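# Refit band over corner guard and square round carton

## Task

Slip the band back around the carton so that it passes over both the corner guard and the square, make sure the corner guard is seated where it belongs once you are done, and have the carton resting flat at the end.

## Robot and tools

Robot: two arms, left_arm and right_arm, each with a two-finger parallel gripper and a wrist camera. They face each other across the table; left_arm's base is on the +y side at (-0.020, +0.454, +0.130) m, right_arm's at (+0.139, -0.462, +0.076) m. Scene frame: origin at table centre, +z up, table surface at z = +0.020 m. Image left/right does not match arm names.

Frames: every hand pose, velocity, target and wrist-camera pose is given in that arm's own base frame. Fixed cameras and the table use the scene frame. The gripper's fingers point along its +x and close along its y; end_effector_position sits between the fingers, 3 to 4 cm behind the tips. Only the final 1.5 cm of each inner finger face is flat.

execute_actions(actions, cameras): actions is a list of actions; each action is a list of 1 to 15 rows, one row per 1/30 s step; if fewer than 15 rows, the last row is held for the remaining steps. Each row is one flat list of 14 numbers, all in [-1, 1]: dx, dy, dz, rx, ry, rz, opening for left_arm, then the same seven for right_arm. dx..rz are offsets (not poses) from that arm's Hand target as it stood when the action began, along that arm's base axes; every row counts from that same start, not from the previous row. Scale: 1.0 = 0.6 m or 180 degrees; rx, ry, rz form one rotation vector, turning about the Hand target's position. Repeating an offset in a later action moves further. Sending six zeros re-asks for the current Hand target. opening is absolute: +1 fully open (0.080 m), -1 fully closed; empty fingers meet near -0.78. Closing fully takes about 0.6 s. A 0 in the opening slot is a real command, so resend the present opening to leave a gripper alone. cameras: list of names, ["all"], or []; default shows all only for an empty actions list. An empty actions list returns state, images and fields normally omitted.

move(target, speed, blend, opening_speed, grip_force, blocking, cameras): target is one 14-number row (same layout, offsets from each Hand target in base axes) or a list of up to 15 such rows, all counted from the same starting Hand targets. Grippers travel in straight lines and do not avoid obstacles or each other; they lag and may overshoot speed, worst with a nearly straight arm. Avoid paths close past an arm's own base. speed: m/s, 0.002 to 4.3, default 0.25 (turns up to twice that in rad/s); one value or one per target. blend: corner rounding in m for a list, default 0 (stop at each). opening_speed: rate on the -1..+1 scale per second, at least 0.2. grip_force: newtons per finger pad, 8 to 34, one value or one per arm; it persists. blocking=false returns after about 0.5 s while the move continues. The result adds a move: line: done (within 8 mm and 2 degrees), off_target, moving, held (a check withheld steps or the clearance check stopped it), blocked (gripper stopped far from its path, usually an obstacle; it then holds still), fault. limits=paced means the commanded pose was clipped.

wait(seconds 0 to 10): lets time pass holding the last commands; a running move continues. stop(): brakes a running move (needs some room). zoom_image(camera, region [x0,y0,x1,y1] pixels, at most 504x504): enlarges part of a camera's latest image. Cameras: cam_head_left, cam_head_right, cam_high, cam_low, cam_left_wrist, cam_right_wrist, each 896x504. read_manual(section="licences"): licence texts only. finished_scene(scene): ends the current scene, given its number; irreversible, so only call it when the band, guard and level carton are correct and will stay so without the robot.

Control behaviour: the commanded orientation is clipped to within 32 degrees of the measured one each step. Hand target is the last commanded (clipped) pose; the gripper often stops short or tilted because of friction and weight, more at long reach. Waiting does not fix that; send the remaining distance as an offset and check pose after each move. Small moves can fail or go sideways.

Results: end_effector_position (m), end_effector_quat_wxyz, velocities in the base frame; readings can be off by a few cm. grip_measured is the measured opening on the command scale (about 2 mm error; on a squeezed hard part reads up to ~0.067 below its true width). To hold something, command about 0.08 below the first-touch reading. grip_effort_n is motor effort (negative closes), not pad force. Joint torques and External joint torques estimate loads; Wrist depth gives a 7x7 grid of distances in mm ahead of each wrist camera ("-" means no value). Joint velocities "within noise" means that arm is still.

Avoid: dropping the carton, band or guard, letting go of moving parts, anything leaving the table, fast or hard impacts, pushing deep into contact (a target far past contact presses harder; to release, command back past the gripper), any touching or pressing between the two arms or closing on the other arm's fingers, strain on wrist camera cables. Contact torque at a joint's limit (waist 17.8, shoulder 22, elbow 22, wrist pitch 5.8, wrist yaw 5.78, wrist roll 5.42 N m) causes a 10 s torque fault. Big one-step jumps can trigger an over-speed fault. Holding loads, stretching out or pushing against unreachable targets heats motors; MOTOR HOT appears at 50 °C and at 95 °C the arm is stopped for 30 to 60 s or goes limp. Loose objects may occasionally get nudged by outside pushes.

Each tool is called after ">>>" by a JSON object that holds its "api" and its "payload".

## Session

>>> {"api": "execute_actions", "payload": {"actions": []}}

Scene clock: 0.00 s.
left_arm: end_effector_position=(+0.2061, +0.1781, +0.1304) grip_measured=+1.000 grip_effort_n=n/a end_effector_quat_wxyz=(+0.688, -0.286, +0.544, +0.386) | right_arm: end_effector_position=(+0.4394, -0.0691, +0.2259) grip_measured=+1.000 grip_effort_n=n/a end_effector_quat_wxyz=(+0.834, +0.441, -0.086, -0.320)
Joint positions: left_arm=[0.654 1.388 1.065 -1.023 -0.107 -0.333 0.08] | right_arm=[0.07 1.602 0.918 0.499 0.724 1.048 0.08]
Joint velocities: within noise
Joint torques (N m): no reading
External joint torques (N m): no reading
Motor temperatures (°C): left_arm=[21 25 26 31 27 25] | right_arm=[23 29 32 39 23 26]
Heat: left arm: hottest wrist pitch 31 °C (+0.0 °C/min); right arm: hottest wrist pitch 39 °C (+0.0 °C/min).
Wrist depth (mm): cam_left_wrist=[997 281 286 286 289 285 286 / 277 291 290 288 290 295 292 / 279 297 298 296 297 295 262 / 285 303 303 304 307 258 207 / 289 288 309 313 311 98 170 / - 75 316 319 318 81 69 / - 76 306 323 326 81 -] | cam_right_wrist=[- - - - - 2404 1618 / - - 1912 2630 2774 1957 1426 / - - - - 2214 1706 1281 / - - - - 2086 1539 1174 / 228 - - - 1870 1395 1079 / - - 91 - 470 98 269 / - - - - - - -]
Hand target: left_arm +0.2064, +0.1784, +0.1312; +0.689, -0.286, +0.543, +0.386 | right_arm +0.4395, -0.0691, +0.2313; +0.833, +0.444, -0.093, -0.317
Tool commands: left_gripper/opening=+1.0 right_gripper/opening=+1.0
camera_calibration:
cam_left_wrist: T_world_to_cam=[[0.84855, -0.526741, 0.0500688, -0.0866522], [-0.528985, -0.842434, 0.102375, 0.274468], [-0.0117454, -0.113356, -0.993485, 0.229369], [0, 0, 0, 1]] pos_world=[0.221412, 0.211579, 0.204114]
cam_right_wrist: T_world_to_cam=[[-0.469571, -0.41603, -0.778731, 0.360991], [0.170329, 0.822764, -0.542261, 0.139089], [0.866309, -0.387271, -0.315484, -0.253264], [0, 0, 0, 1]] pos_world=[0.365224, -0.0623364, 0.276637]

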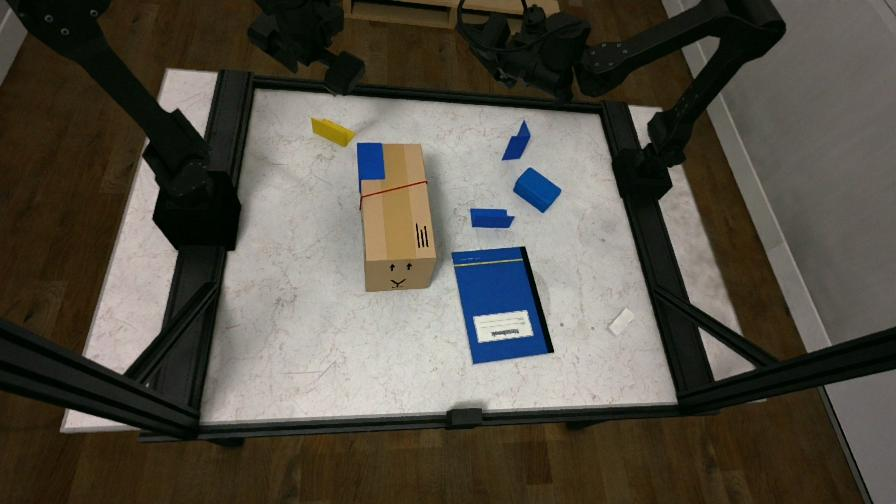

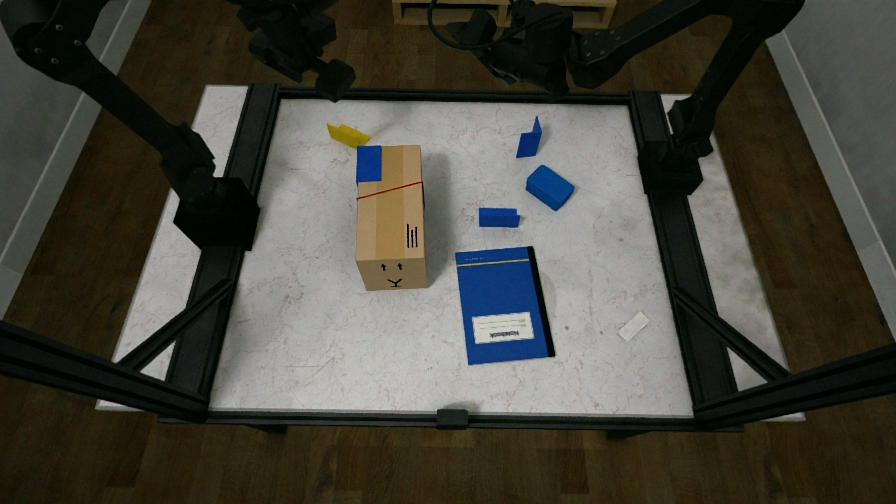

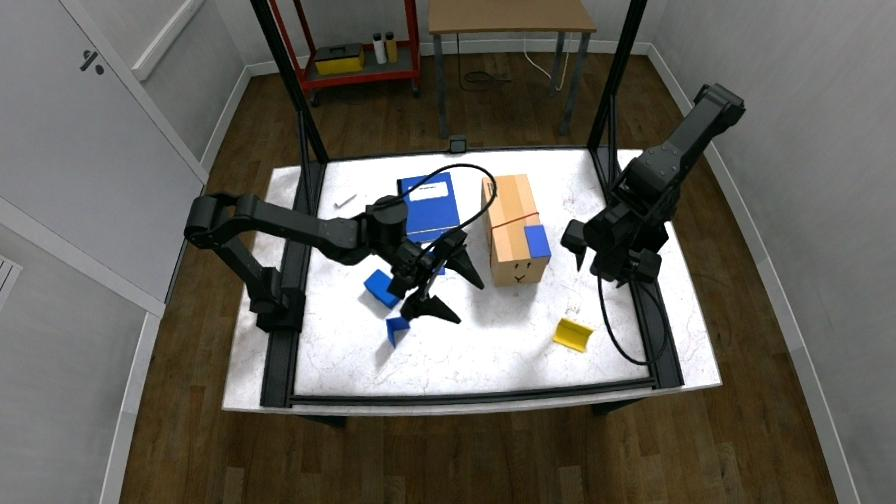

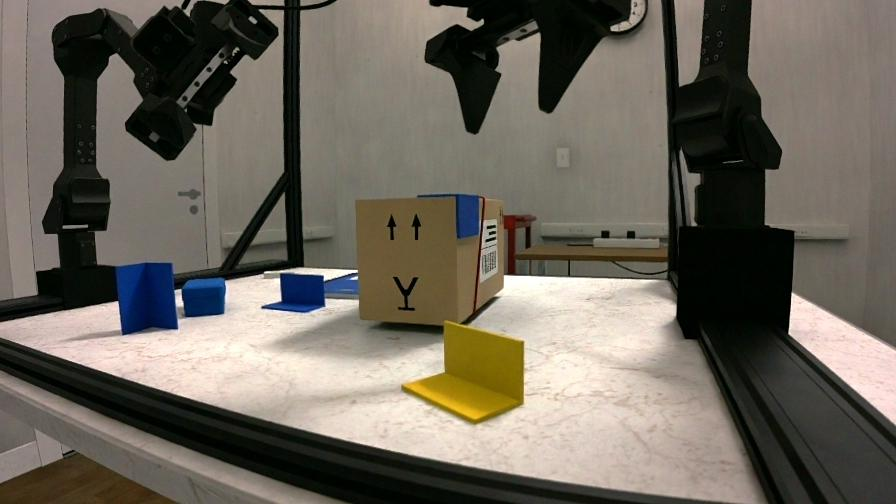

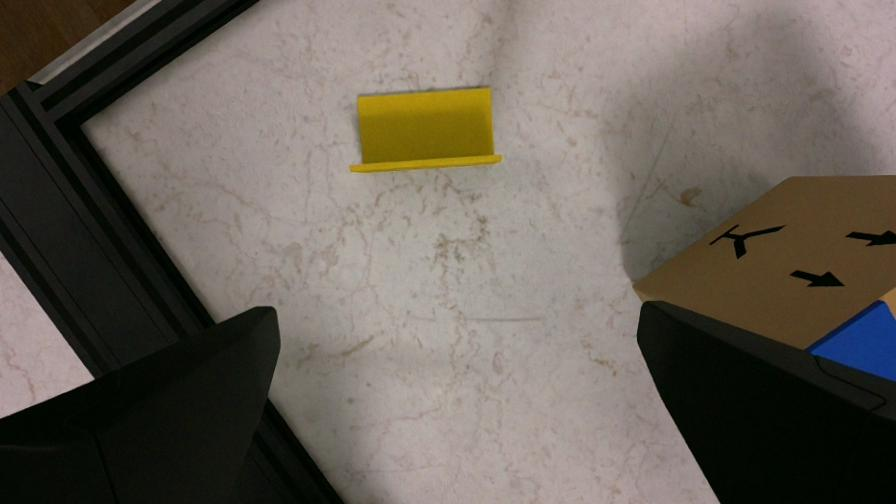

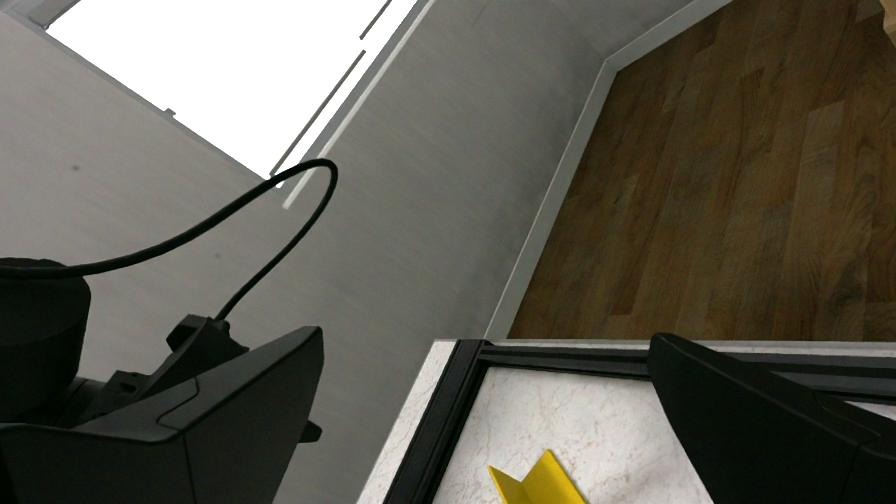

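>>> {"api": "move", "payload": {"target": [[0,0,0.1813,0,0,0,-0.45, -0.05,0.05,0.02,0,0,0,-0.40],[0.0227,-0.164,0.1813,0.0641,-0.1343,-0.3152,-0.45, -0.1622,0.2648,-0.0123,-0.2404,0.2075,0.2883,-0.40]], "speed": 0.2, "blend": [0.03, 0], "cameras": ["all"]}}

Scene clock: 40.13 s.
left_arm: end_effector_position=(+0.2206, +0.0824, +0.2416) grip_measured=-0.447 grip_effort_n=-13.7 end_effector_quat_wxyz=(+0.906, -0.003, +0.424, +0.005) | right_arm: end_effector_position=(+0.3407, +0.0873, +0.2131) grip_measured=-0.398 grip_effort_n=-14.2 end_effector_quat_wxyz=(+0.964, -0.005, +0.266, -0.004)
Joint positions: left_arm=[0.58 0.983 1.105 -1.079 0.353 0.455 0.015] | right_arm=[0.398 1.188 0.865 -0.255 0.35 0.206 0.017]
Joint torques (N m): left_arm=[-0.33 -3.67 4.85 0.89 0.34 0.21] | right_arm=[0.3 -5.42 8.37 2.05 0.04 -0.05]
External joint torques (N m): left_arm=[-0.33 -1.73 -1.31 -0.34 0.15 0.21] | right_arm=[0.3 -1.62 1.93 0.58 -0.08 -0.05]
Motor temperatures (°C): left_arm=[21 27 30 32 27 25] | right_arm=[23 32 38 45 23 26]
Heat: left arm: hottest wrist pitch 32 °C (+1.5 °C/min); right arm: hottest wrist pitch 45 °C (+9.0 °C/min).
Wrist depth (mm): cam_left_wrist=[1403 490 503 495 511 517 1498 / 1300 - - 491 491 496 513 / 1251 - - 304 309 312 493 / 426 - 435 294 296 298 463 / 397 410 417 276 325 426 443 / 386 - - 93 74 - 420 / - - - 377 - - -] | cam_right_wrist=[- - - - 2274 - - / 1829 341 344 340 656 1942 - / 522 298 301 308 545 571 1765 / - 313 326 340 468 471 1598 / - 364 372 390 411 415 1395 / - 356 - - - - 373 / - - - 330 - - -]
Hand target: left_arm +0.2200, +0.0802, +0.2400; +0.906, +0.000, +0.422, +0.000 | right_arm +0.3422, +0.0897, +0.2240; +0.967, -0.001, +0.254, +0.001
Off the commanded pose: left_arm 0.003 m, 1 deg | right_arm 0.011 m, 2 deg.
move: off_target (right_arm)
camera_calibration:
cam_left_wrist: T_world_to_cam=[[-0.00875007, -0.997131, 0.0751849, 0.0668236], [-0.940774, -0.0172749, -0.338594, 0.319422], [0.338922, -0.0736947, -0.937924, 0.235089], [0, 0, 0, 1]] pos_world=[0.221412, 0.0894747, 0.323626]
cam_right_wrist: T_world_to_cam=[[-0.000867818, -0.9995, 0.0316152, 0.0883527], [-0.742976, -0.0205161, -0.669003, 0.432099], [0.669317, -0.0240699, -0.742587, 0.0151843], [0, 0, 0, 1]] pos_world=[0.310953, 0.097539, 0.297558]

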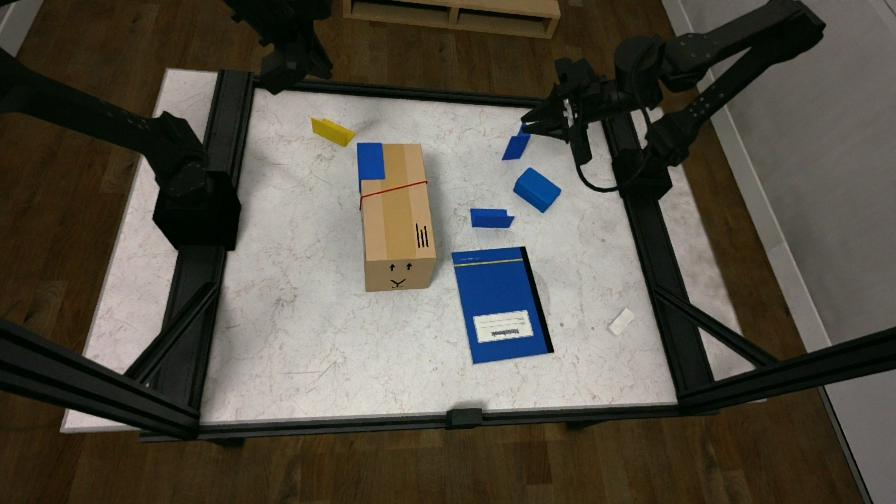

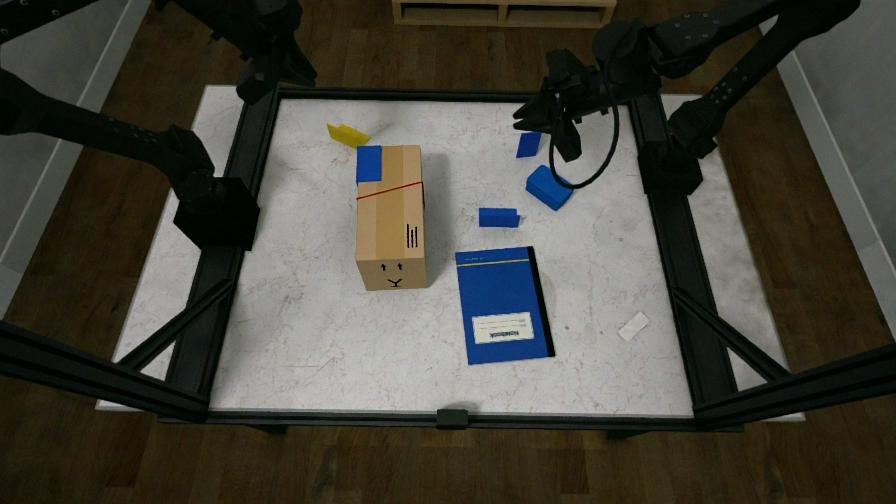

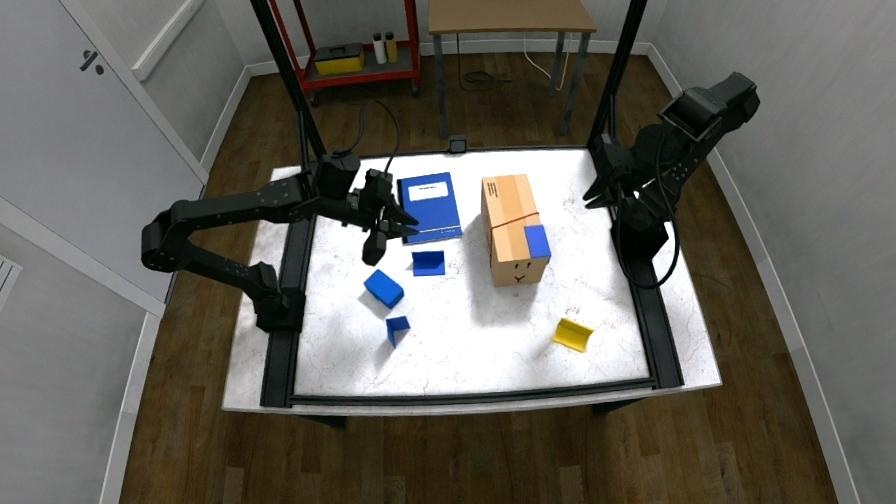

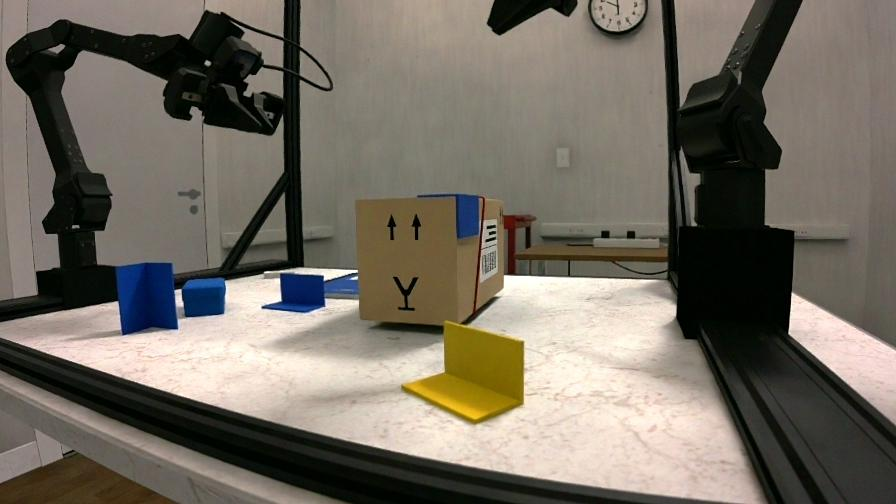

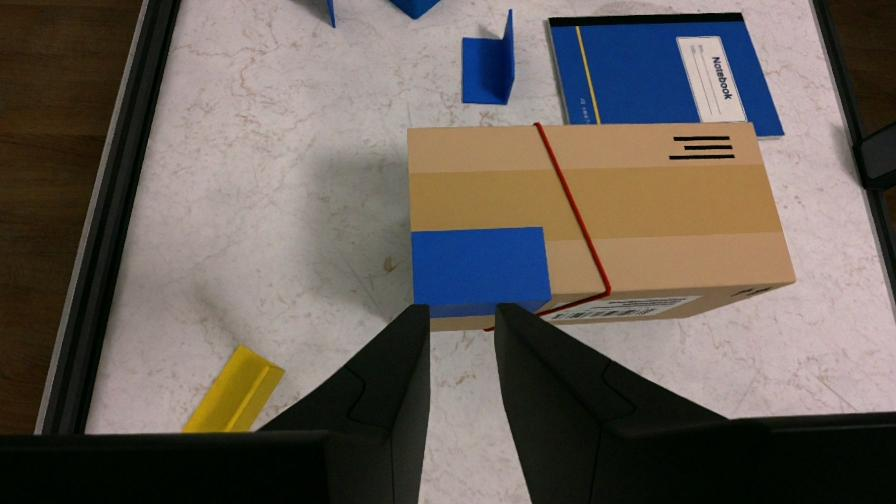

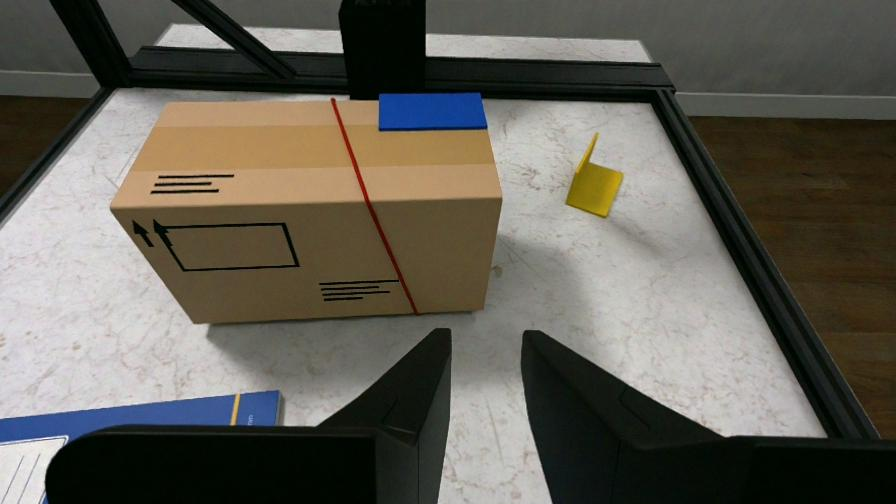

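>>> {"api": "move", "payload": {"target": [0.1453,-0.1902,-0.2167,-0.0221,0.2104,0.0642,-0.3, 0,0,0,0,0,0,-0.40], "speed": 0.15, "cameras": ["cam_left_wrist", "cam_low", "cam_high"]}}

Scene clock: 196.53 s.
left_arm: end_effector_position=(+0.3044, -0.0322, +0.1097) grip_measured=-0.303 grip_effort_n=15.1 end_effector_quat_wxyz=(+0.716, -0.070, +0.691, +0.076) | right_arm: end_effector_position=(+0.3407, +0.0873, +0.2131) grip_measured=-0.398 grip_effort_n=-13.7 end_effector_quat_wxyz=(+0.964, -0.005, +0.266, -0.004)
Joint positions: left_arm=[-0.113 1.683 1.291 -1.146 -0.015 -0.319 0.021] | right_arm=[0.398 1.188 0.865 -0.255 0.35 0.206 0.017]
Joint torques (N m): left_arm=[-0.27 -6.15 6.78 -0.26 0.11 -0.15] | right_arm=[0.25 -5.46 8.4 2.02 0.01 -0.05]
External joint torques (N m): left_arm=[-0.24 0.4 1.13 -0.64 0.14 -0.14] | right_arm=[0.25 -1.7 1.98 0.56 -0.1 -0.06]
Motor temperatures (°C): left_arm=[21 26 31 36 27 25] | right_arm=[23 31 48 44 23 26]
Heat: left arm: hottest wrist pitch 36 °C (+1.0 °C/min); right arm: hottest elbow 48 °C (+1.0 °C/min).
Wrist depth (mm): cam_left_wrist=[113 113 115 116 115 116 117 / 118 119 120 120 121 122 122 / 122 123 126 127 127 129 129 / 129 130 132 134 135 135 137 / 301 303 296 139 139 144 308 / 320 315 - 319 76 324 327 / - - - 346 77 - -] | cam_right_wrist=[- 580 307 136 - 2359 - / 2019 335 344 354 594 2195 2139 / 534 296 310 311 533 1598 1898 / - 314 331 337 - 472 1608 / - 380 374 378 - 426 1322 / - - - - 95 - 385 / - - - - - - -]
Hand target: left_arm +0.3072, -0.0341, +0.1100; +0.716, -0.072, +0.691, +0.075 | right_arm +0.3422, +0.0897, +0.2240; +0.967, -0.001, +0.254, +0.001
Off the commanded pose: left_arm 0.003 m, 0 deg | right_arm 0.011 m, 2 deg.
move: off_target (right_arm)
camera_calibration:
cam_left_wrist: T_world_to_cam=[[0.233539, -0.970039, 0.0669657, -0.108699], [-0.929217, -0.202366, 0.309197, 0.271104], [-0.286382, -0.134435, -0.948637, 0.26417], [0, 0, 0, 1]] pos_world=[0.352953, -0.0150664, 0.174056]
Images, in order (width x height): cam_high 896x504, cam_low 896x504, cam_left_wrist 896x504.

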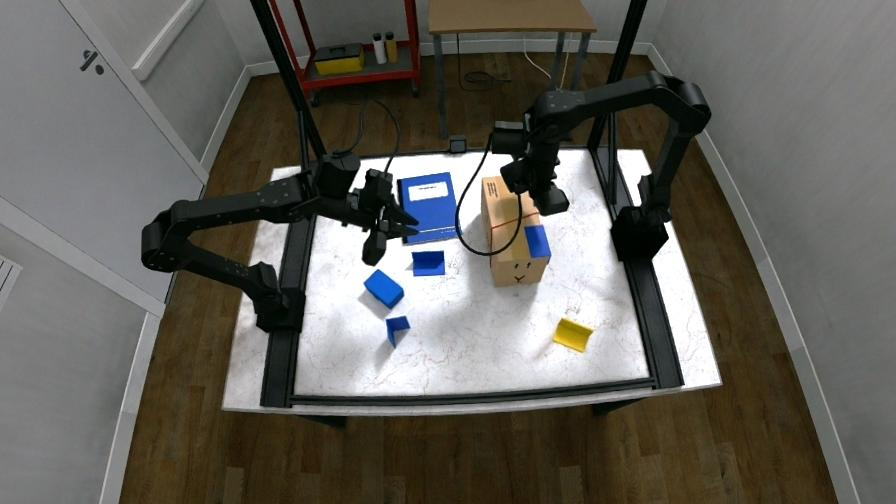

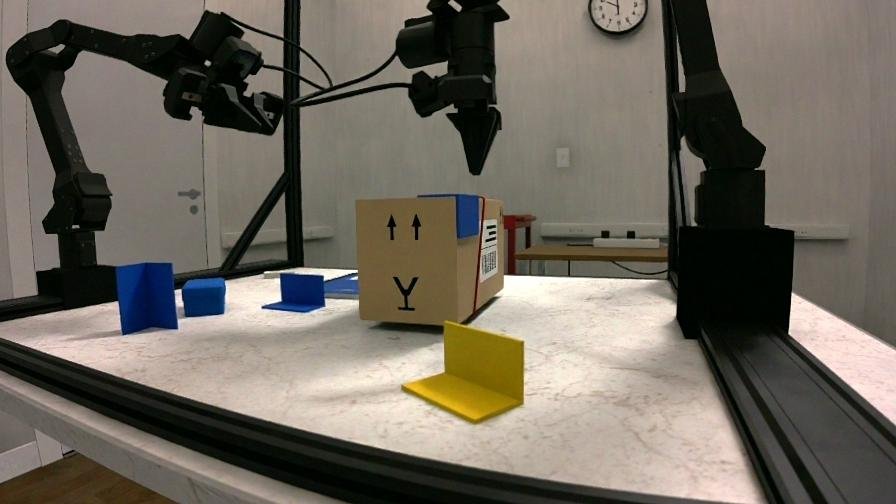

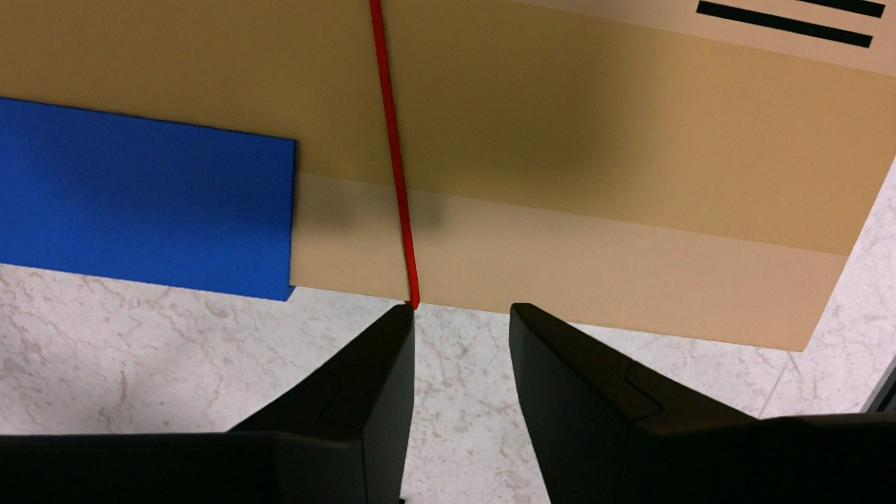

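>>> {"api": "move", "payload": {"target": [-0.0153,0.0158,-0.0417,0,0,0,-0.3, 0,0,0,0,0,0,-0.40], "speed": 0.08, "cameras": ["cam_left_wrist", "cam_low"]}}

>>> {"api": "zoom_image", "payload": {"camera": "cam_low", "region": [430, 140, 530, 240]}}

Scene clock: 229.60 s.
left_arm: end_effector_position=(+0.3002, -0.0253, +0.0852) grip_measured=-0.303 grip_effort_n=15.1 end_effector_quat_wxyz=(+0.715, -0.072, +0.691, +0.077) | right_arm: end_effector_position=(+0.3407, +0.0873, +0.2131) grip_measured=-0.398 grip_effort_n=-13.7 end_effector_quat_wxyz=(+0.964, -0.005, +0.266, -0.004)
Joint positions: left_arm=[-0.092 1.684 1.193 -1.047 -0.015 -0.303 0.021] | right_arm=[0.398 1.188 0.865 -0.255 0.35 0.206 0.017]
Joint torques (N m): left_arm=[0.28 -8.38 4.29 0.03 0.11 0.2] | right_arm=[0.32 -5.44 8.38 2.01 0.02 -0.06]
External joint torques (N m): left_arm=[0.35 -1.97 -1.24 -0.35 0.14 0.2] | right_arm=[0.34 -1.73 2.05 0.58 -0.11 -0.06]
Heat: left arm: hottest wrist pitch 33 °C (-3.0 °C/min); right arm: hottest elbow 48 °C (+1.0 °C/min).
Wrist depth (mm): cam_left_wrist=[- 92 92 92 - 93 94 / 95 95 97 97 98 99 99 / 98 98 102 102 103 104 104 / 104 104 107 108 109 111 110 / 277 274 111 112 113 116 116 / - 289 - 293 76 297 124 / - - - - 77 - -] | cam_right_wrist=[1870 275 238 730 - - - / 1972 339 341 339 628 2052 2139 / - 299 302 306 515 562 1856 / - 316 324 336 - 462 1629 / 381 365 389 390 415 - 1372 / - - - - 96 366 387 / - - - - - - -]
Hand target: left_arm +0.2980, -0.0246, +0.0849; +0.715, -0.072, +0.691, +0.075 | right_arm +0.3422, +0.0897, +0.2240; +0.967, -0.001, +0.254, +0.001
Off the commanded pose: left_arm 0.002 m, 0 deg | right_arm 0.011 m, 2 deg.
move: off_target (right_arm)
camera_calibration:
cam_left_wrist: T_world_to_cam=[[0.238322, -0.968865, 0.0671014, -0.100833], [-0.928107, -0.206856, 0.309562, 0.275679], [-0.286043, -0.136053, -0.948509, 0.240409], [0, 0, 0, 1]] pos_world=[0.348658, -0.00795906, 0.149456]
Images, in order (width x height): cam_low 896x504, cam_left_wrist 896x504.

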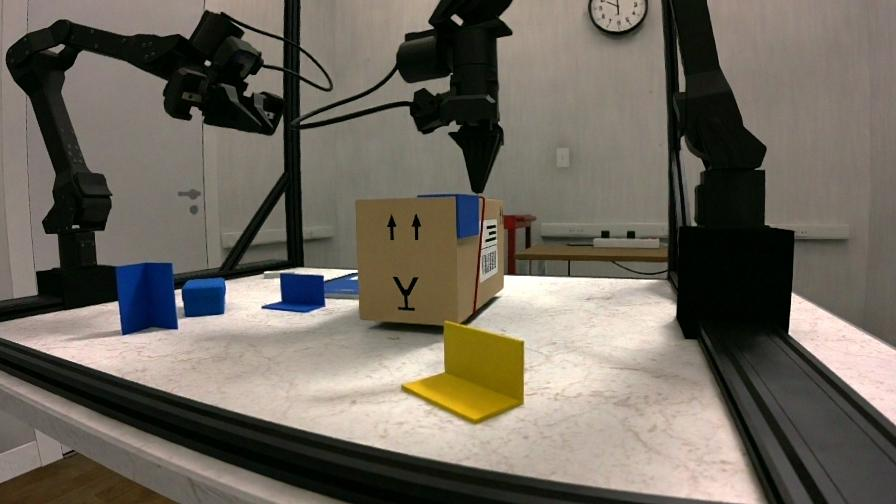

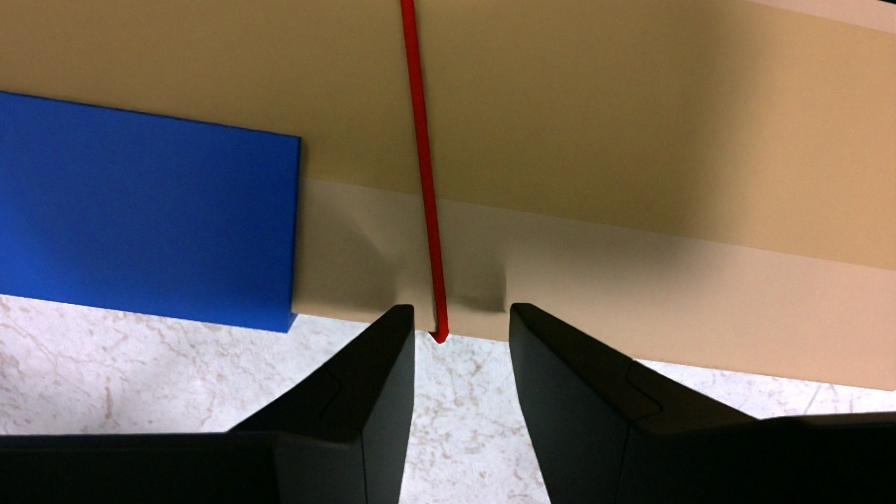

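Scaled by 5.040 from the camera's 896x504 image, which has a finer 1280x720 frame.

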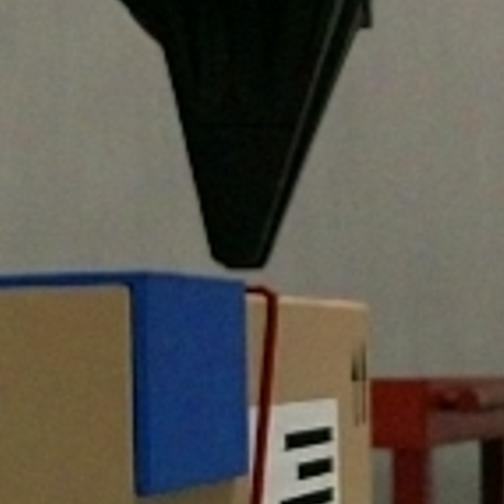

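>>> {"api": "move", "payload": {"target": [-0.0037,0.0102,-0.0075,0,0,0,-0.3, 0,0,0,0,0,0,-0.40], "speed": 0.03, "cameras": ["cam_left_wrist", "cam_low"]}}

>>> {"api": "zoom_image", "payload": {"camera": "cam_low", "region": [450, 170, 510, 230]}}

Scene clock: 257.47 s.
left_arm: end_effector_position=(+0.2978, -0.0192, +0.0793) grip_measured=-0.303 grip_effort_n=15.1 end_effector_quat_wxyz=(+0.714, -0.072, +0.692, +0.078) | right_arm: end_effector_position=(+0.3407, +0.0873, +0.2131) grip_measured=-0.398 grip_effort_n=-13.3 end_effector_quat_wxyz=(+0.964, -0.005, +0.266, -0.004)
Joint positions: left_arm=[-0.071 1.683 1.168 -1.028 -0.014 -0.283 0.021] | right_arm=[0.398 1.188 0.865 -0.255 0.35 0.206 0.017]
Joint torques (N m): left_arm=[0.33 -8.9 4.22 0.01 0.11 0.18] | right_arm=[0.31 -5.44 8.38 2.02 0.01 -0.06]
External joint torques (N m): left_arm=[0.36 -2.58 -1.28 -0.38 0.14 0.18] | right_arm=[0.34 -1.65 1.97 0.57 -0.11 -0.07]
Motor temperatures (°C): left_arm=[21 31 32 32 27 25] | right_arm=[23 31 49 45 23 26]
Heat: left arm: hottest elbow 32 °C (+1.0 °C/min); right arm: hottest elbow 49 °C (+1.0 °C/min).
Wrist depth (mm): cam_left_wrist=[- 86 86 86 87 88 88 / - 90 92 92 93 93 93 / - 93 94 96 97 97 98 / - 98 100 102 102 104 104 / 267 103 104 106 106 109 110 / 285 282 - 90 76 114 116 / - - - 311 77 - -] | cam_right_wrist=[579 261 242 747 - - - / 2036 347 345 337 613 2069 2158 / 495 298 300 309 - 1717 1803 / - 320 323 340 470 - 1608 / 391 384 378 382 420 - 1494 / - - - - - 373 1196 / - - - - - - -]
Hand target: left_arm +0.2958, -0.0185, +0.0804; +0.715, -0.072, +0.691, +0.075 | right_arm +0.3422, +0.0897, +0.2240; +0.967, -0.001, +0.254, +0.001
Off the commanded pose: left_arm 0.002 m, 0 deg | right_arm 0.011 m, 2 deg.
move: off_target (right_arm)
camera_calibration:
cam_left_wrist: T_world_to_cam=[[0.23863, -0.96889, 0.0656419, -0.0939211], [-0.92659, -0.206937, 0.31402, 0.2757], [-0.290667, -0.135758, -0.947144, 0.236352], [0, 0, 0, 1]] pos_world=[0.346573, -0.00186004, 0.143449]
Images, in order (width x height): cam_low 896x504, cam_left_wrist 896x504.

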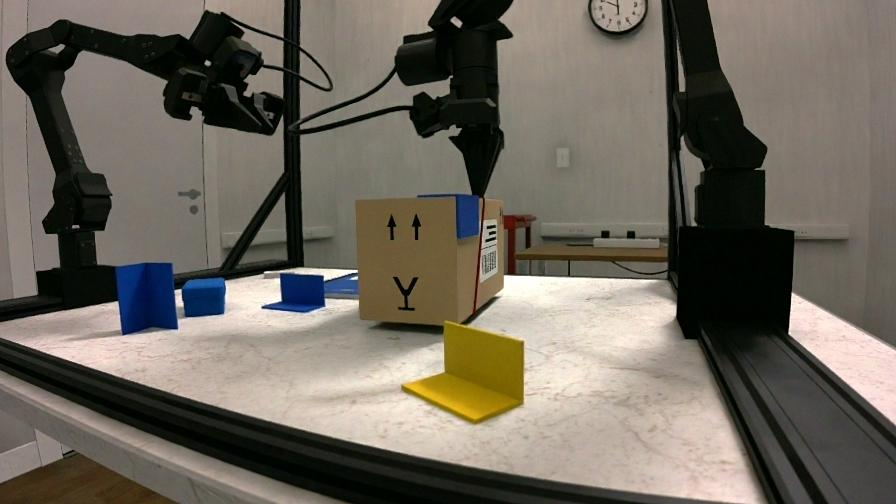

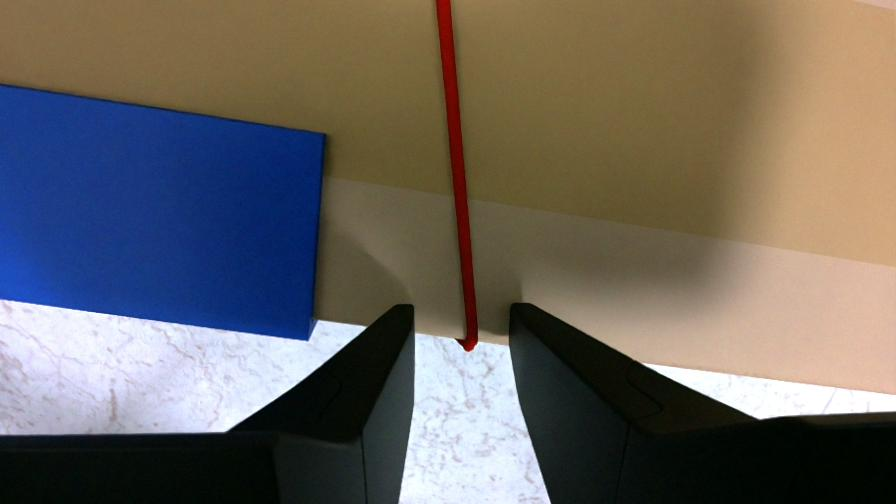

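Scaled by 8.400 from the camera's 896x504 image, which has a finer 1280x720 frame.

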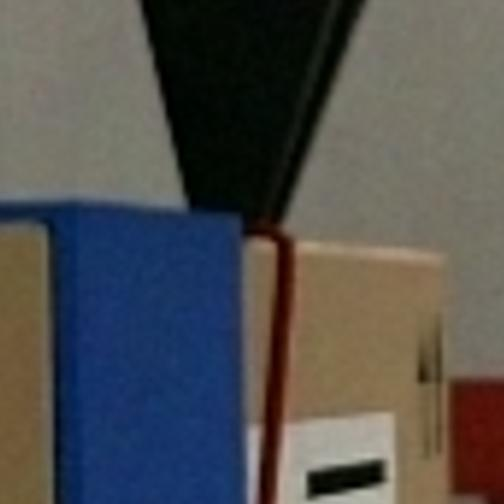

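>>> {"api": "move", "payload": {"target": [[0,0,-0.0027,0,0,0,-0.3, 0,0,0,0,0,0,-0.40],[0,0,-0.0027,0,0,0,-1.0, 0,0,0,0,0,0,-0.40]], "speed": 0.02, "opening_speed": 0.8, "cameras": ["cam_left_wrist", "cam_low"]}}

>>> {"api": "zoom_image", "payload": {"camera": "cam_low", "region": [450, 170, 510, 230]}}

Scene clock: 272.50 s.
left_arm: end_effector_position=(+0.2979, -0.0195, +0.0782) grip_measured=-0.766 grip_effort_n=-63.0 end_effector_quat_wxyz=(+0.714, -0.072, +0.692, +0.077) | right_arm: end_effector_position=(+0.3407, +0.0873, +0.2131) grip_measured=-0.398 grip_effort_n=-14.2 end_effector_quat_wxyz=(+0.964, -0.005, +0.266, -0.004)
Joint positions: left_arm=[-0.071 1.682 1.163 -1.021 -0.012 -0.283 0.001] | right_arm=[0.398 1.188 0.865 -0.255 0.35 0.206 0.017]
Joint torques (N m): left_arm=[0.29 -8.69 4.22 -0.02 0.03 0.18] | right_arm=[0.28 -5.47 8.42 2.03 0.01 -0.05]
External joint torques (N m): left_arm=[0.24 -2.37 -1.25 -0.4 0.07 0.18] | right_arm=[0.28 -1.72 1.98 0.56 -0.11 -0.05]
Heat: left arm: hottest wrist pitch 32 °C (-2.0 °C/min); right arm: hottest elbow 49 °C (+1.0 °C/min).
Wrist depth (mm): cam_left_wrist=[- 85 85 86 86 87 87 / - 89 91 91 92 92 92 / - 93 93 95 96 97 97 / - 97 100 101 102 103 103 / 269 103 104 98 108 109 109 / 278 285 - 70 - 291 296 / - - - - - - -] | cam_right_wrist=[- 637 241 680 1843 1803 1942 / 1988 349 344 344 - 2176 2158 / - 298 302 305 497 2139 1790 / - 317 327 329 459 - 1608 / - 388 372 397 407 - 1387 / 361 - - - - - 369 / - - - 327 - - -]
Hand target: left_arm +0.2957, -0.0185, +0.0788; +0.715, -0.072, +0.691, +0.075 | right_arm +0.3422, +0.0897, +0.2240; +0.967, -0.001, +0.254, +0.001
Off the commanded pose: left_arm 0.002 m, 0 deg | right_arm 0.011 m, 2 deg.
move: off_target (right_arm)
camera_calibration:
cam_left_wrist: T_world_to_cam=[[0.238473, -0.96875, 0.0682214, -0.0942505], [-0.927292, -0.206269, 0.312382, 0.276496], [-0.288548, -0.137756, -0.947504, 0.234612], [0, 0, 0, 1]] pos_world=[0.346566, -0.0019534, 0.142353]
Images, in order (width x height): cam_low 896x504, cam_left_wrist 896x504.

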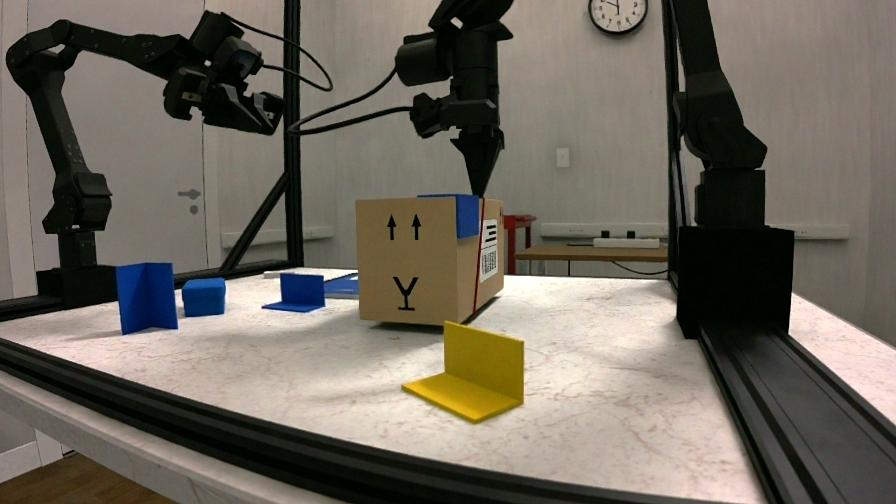

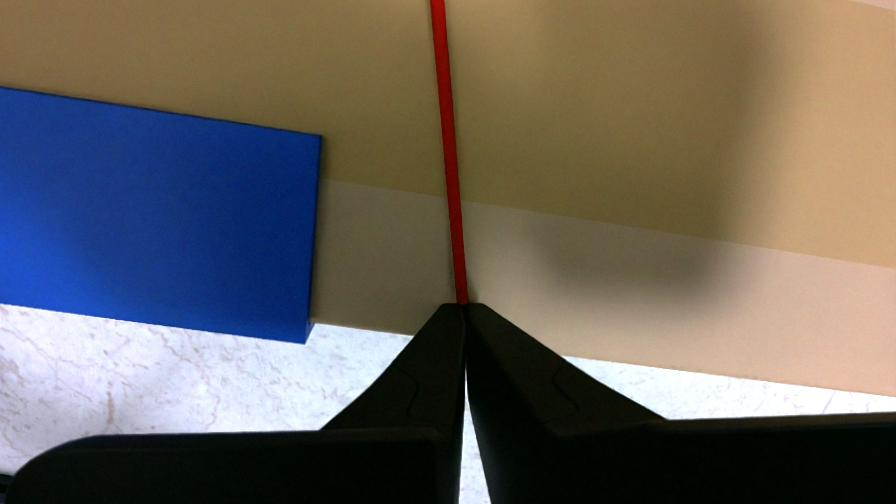

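Scaled by 8.400 from the camera's 896x504 image, which has a finer 1280x720 frame.

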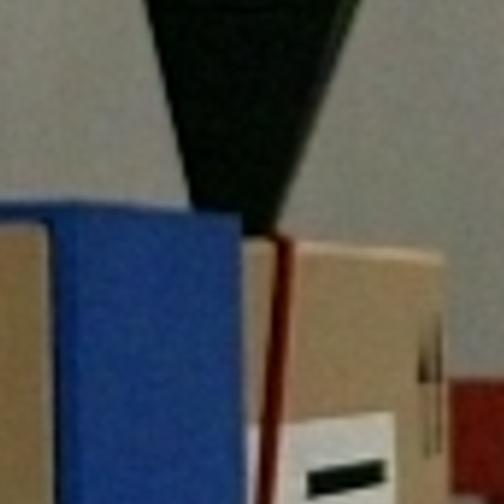

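>>> {"api": "move", "payload": {"target": [0,0,0.020,0,0,0,-1.0, 0,0,0,0,0,0,-0.40], "speed": 0.04, "cameras": ["cam_left_wrist", "cam_low"]}}

>>> {"api": "zoom_image", "payload": {"camera": "cam_low", "region": [430, 140, 530, 240]}}

Scene clock: 278.83 s.
left_arm: end_effector_position=(+0.2933, -0.0181, +0.0834) grip_measured=-0.766 grip_effort_n=-63.0 end_effector_quat_wxyz=(+0.708, -0.072, +0.698, +0.079) | right_arm: end_effector_position=(+0.3407, +0.0873, +0.2131) grip_measured=-0.398 grip_effort_n=-13.7 end_effector_quat_wxyz=(+0.964, -0.005, +0.266, -0.004)
Joint positions: left_arm=[-0.068 1.675 1.176 -1.06 -0.012 -0.282 0.001] | right_arm=[0.398 1.188 0.865 -0.255 0.35 0.206 0.017]
Joint torques (N m): left_arm=[-0.02 -9.16 6.66 -0.54 0.06 0.19] | right_arm=[0.3 -5.43 8.4 2.02 0.01 -0.05]
External joint torques (N m): left_arm=[-0.03 -2.86 1.15 -0.9 0.09 0.19] | right_arm=[0.34 -1.67 2 0.58 -0.12 -0.05]
Heat: left arm: hottest wrist pitch 32 °C (-2.0 °C/min); right arm: hottest elbow 49 °C (+1.0 °C/min).
Wrist depth (mm): cam_left_wrist=[- 90 90 90 90 90 91 / - 92 94 95 95 96 96 / 97 97 98 100 101 100 101 / - 103 105 106 107 109 108 / 273 278 277 98 112 114 114 / 299 295 - 70 291 296 298 / - - - - - - -] | cam_right_wrist=[- - 310 - 734 - - / 1957 352 344 343 - 654 2158 / 510 297 303 309 - 571 1843 / - 313 310 337 463 494 1568 / - 381 370 376 422 418 1402 / 357 362 - - - 372 1256 / - - - - - - -]
Hand target: left_arm +0.2957, -0.0184, +0.0907; +0.715, -0.072, +0.691, +0.075 | right_arm +0.3422, +0.0897, +0.2240; +0.967, -0.001, +0.254, +0.001
Off the commanded pose: left_arm 0.008 m, 1 deg | right_arm 0.011 m, 2 deg.
move: off_target (right_arm)
camera_calibration:
cam_left_wrist: T_world_to_cam=[[0.24256, -0.96815, 0.0620535, -0.0928403], [-0.920675, -0.209559, 0.329305, 0.267415], [-0.305812, -0.137007, -0.942182, 0.242974], [0, 0, 0, 1]] pos_world=[0.343027, -0.000554677, 0.146626]
Images, in order (width x height): cam_low 896x504, cam_left_wrist 896x504.

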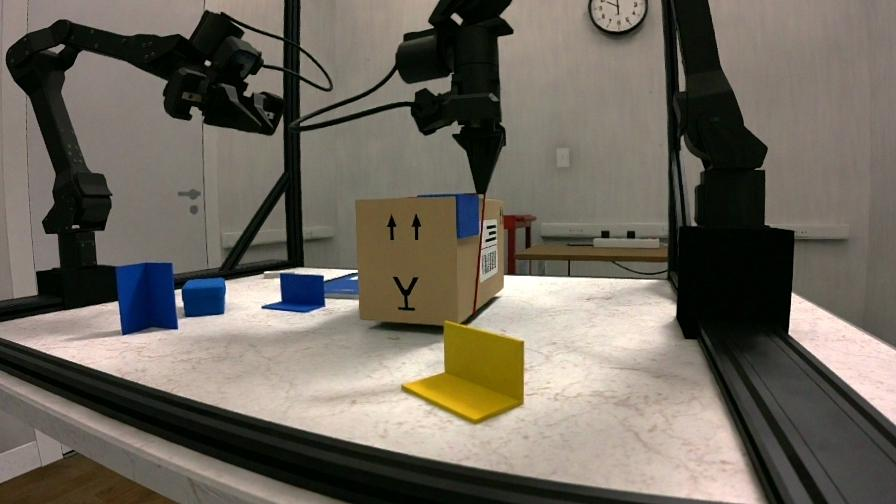

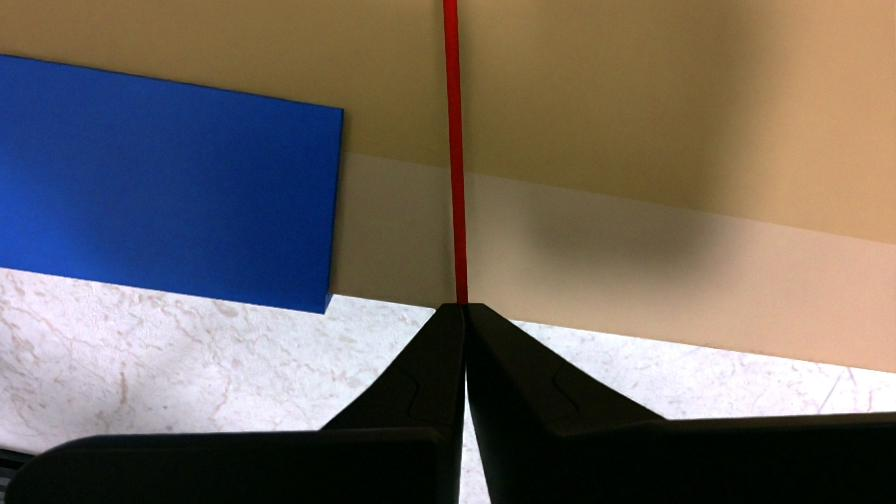

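Scaled by 5.040 from the camera's 896x504 image, which has a finer 1280x720 frame.

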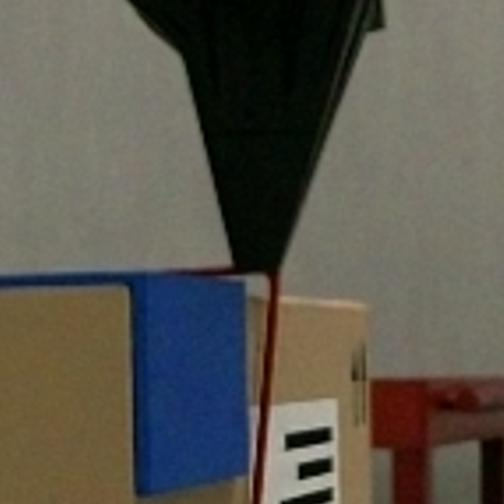

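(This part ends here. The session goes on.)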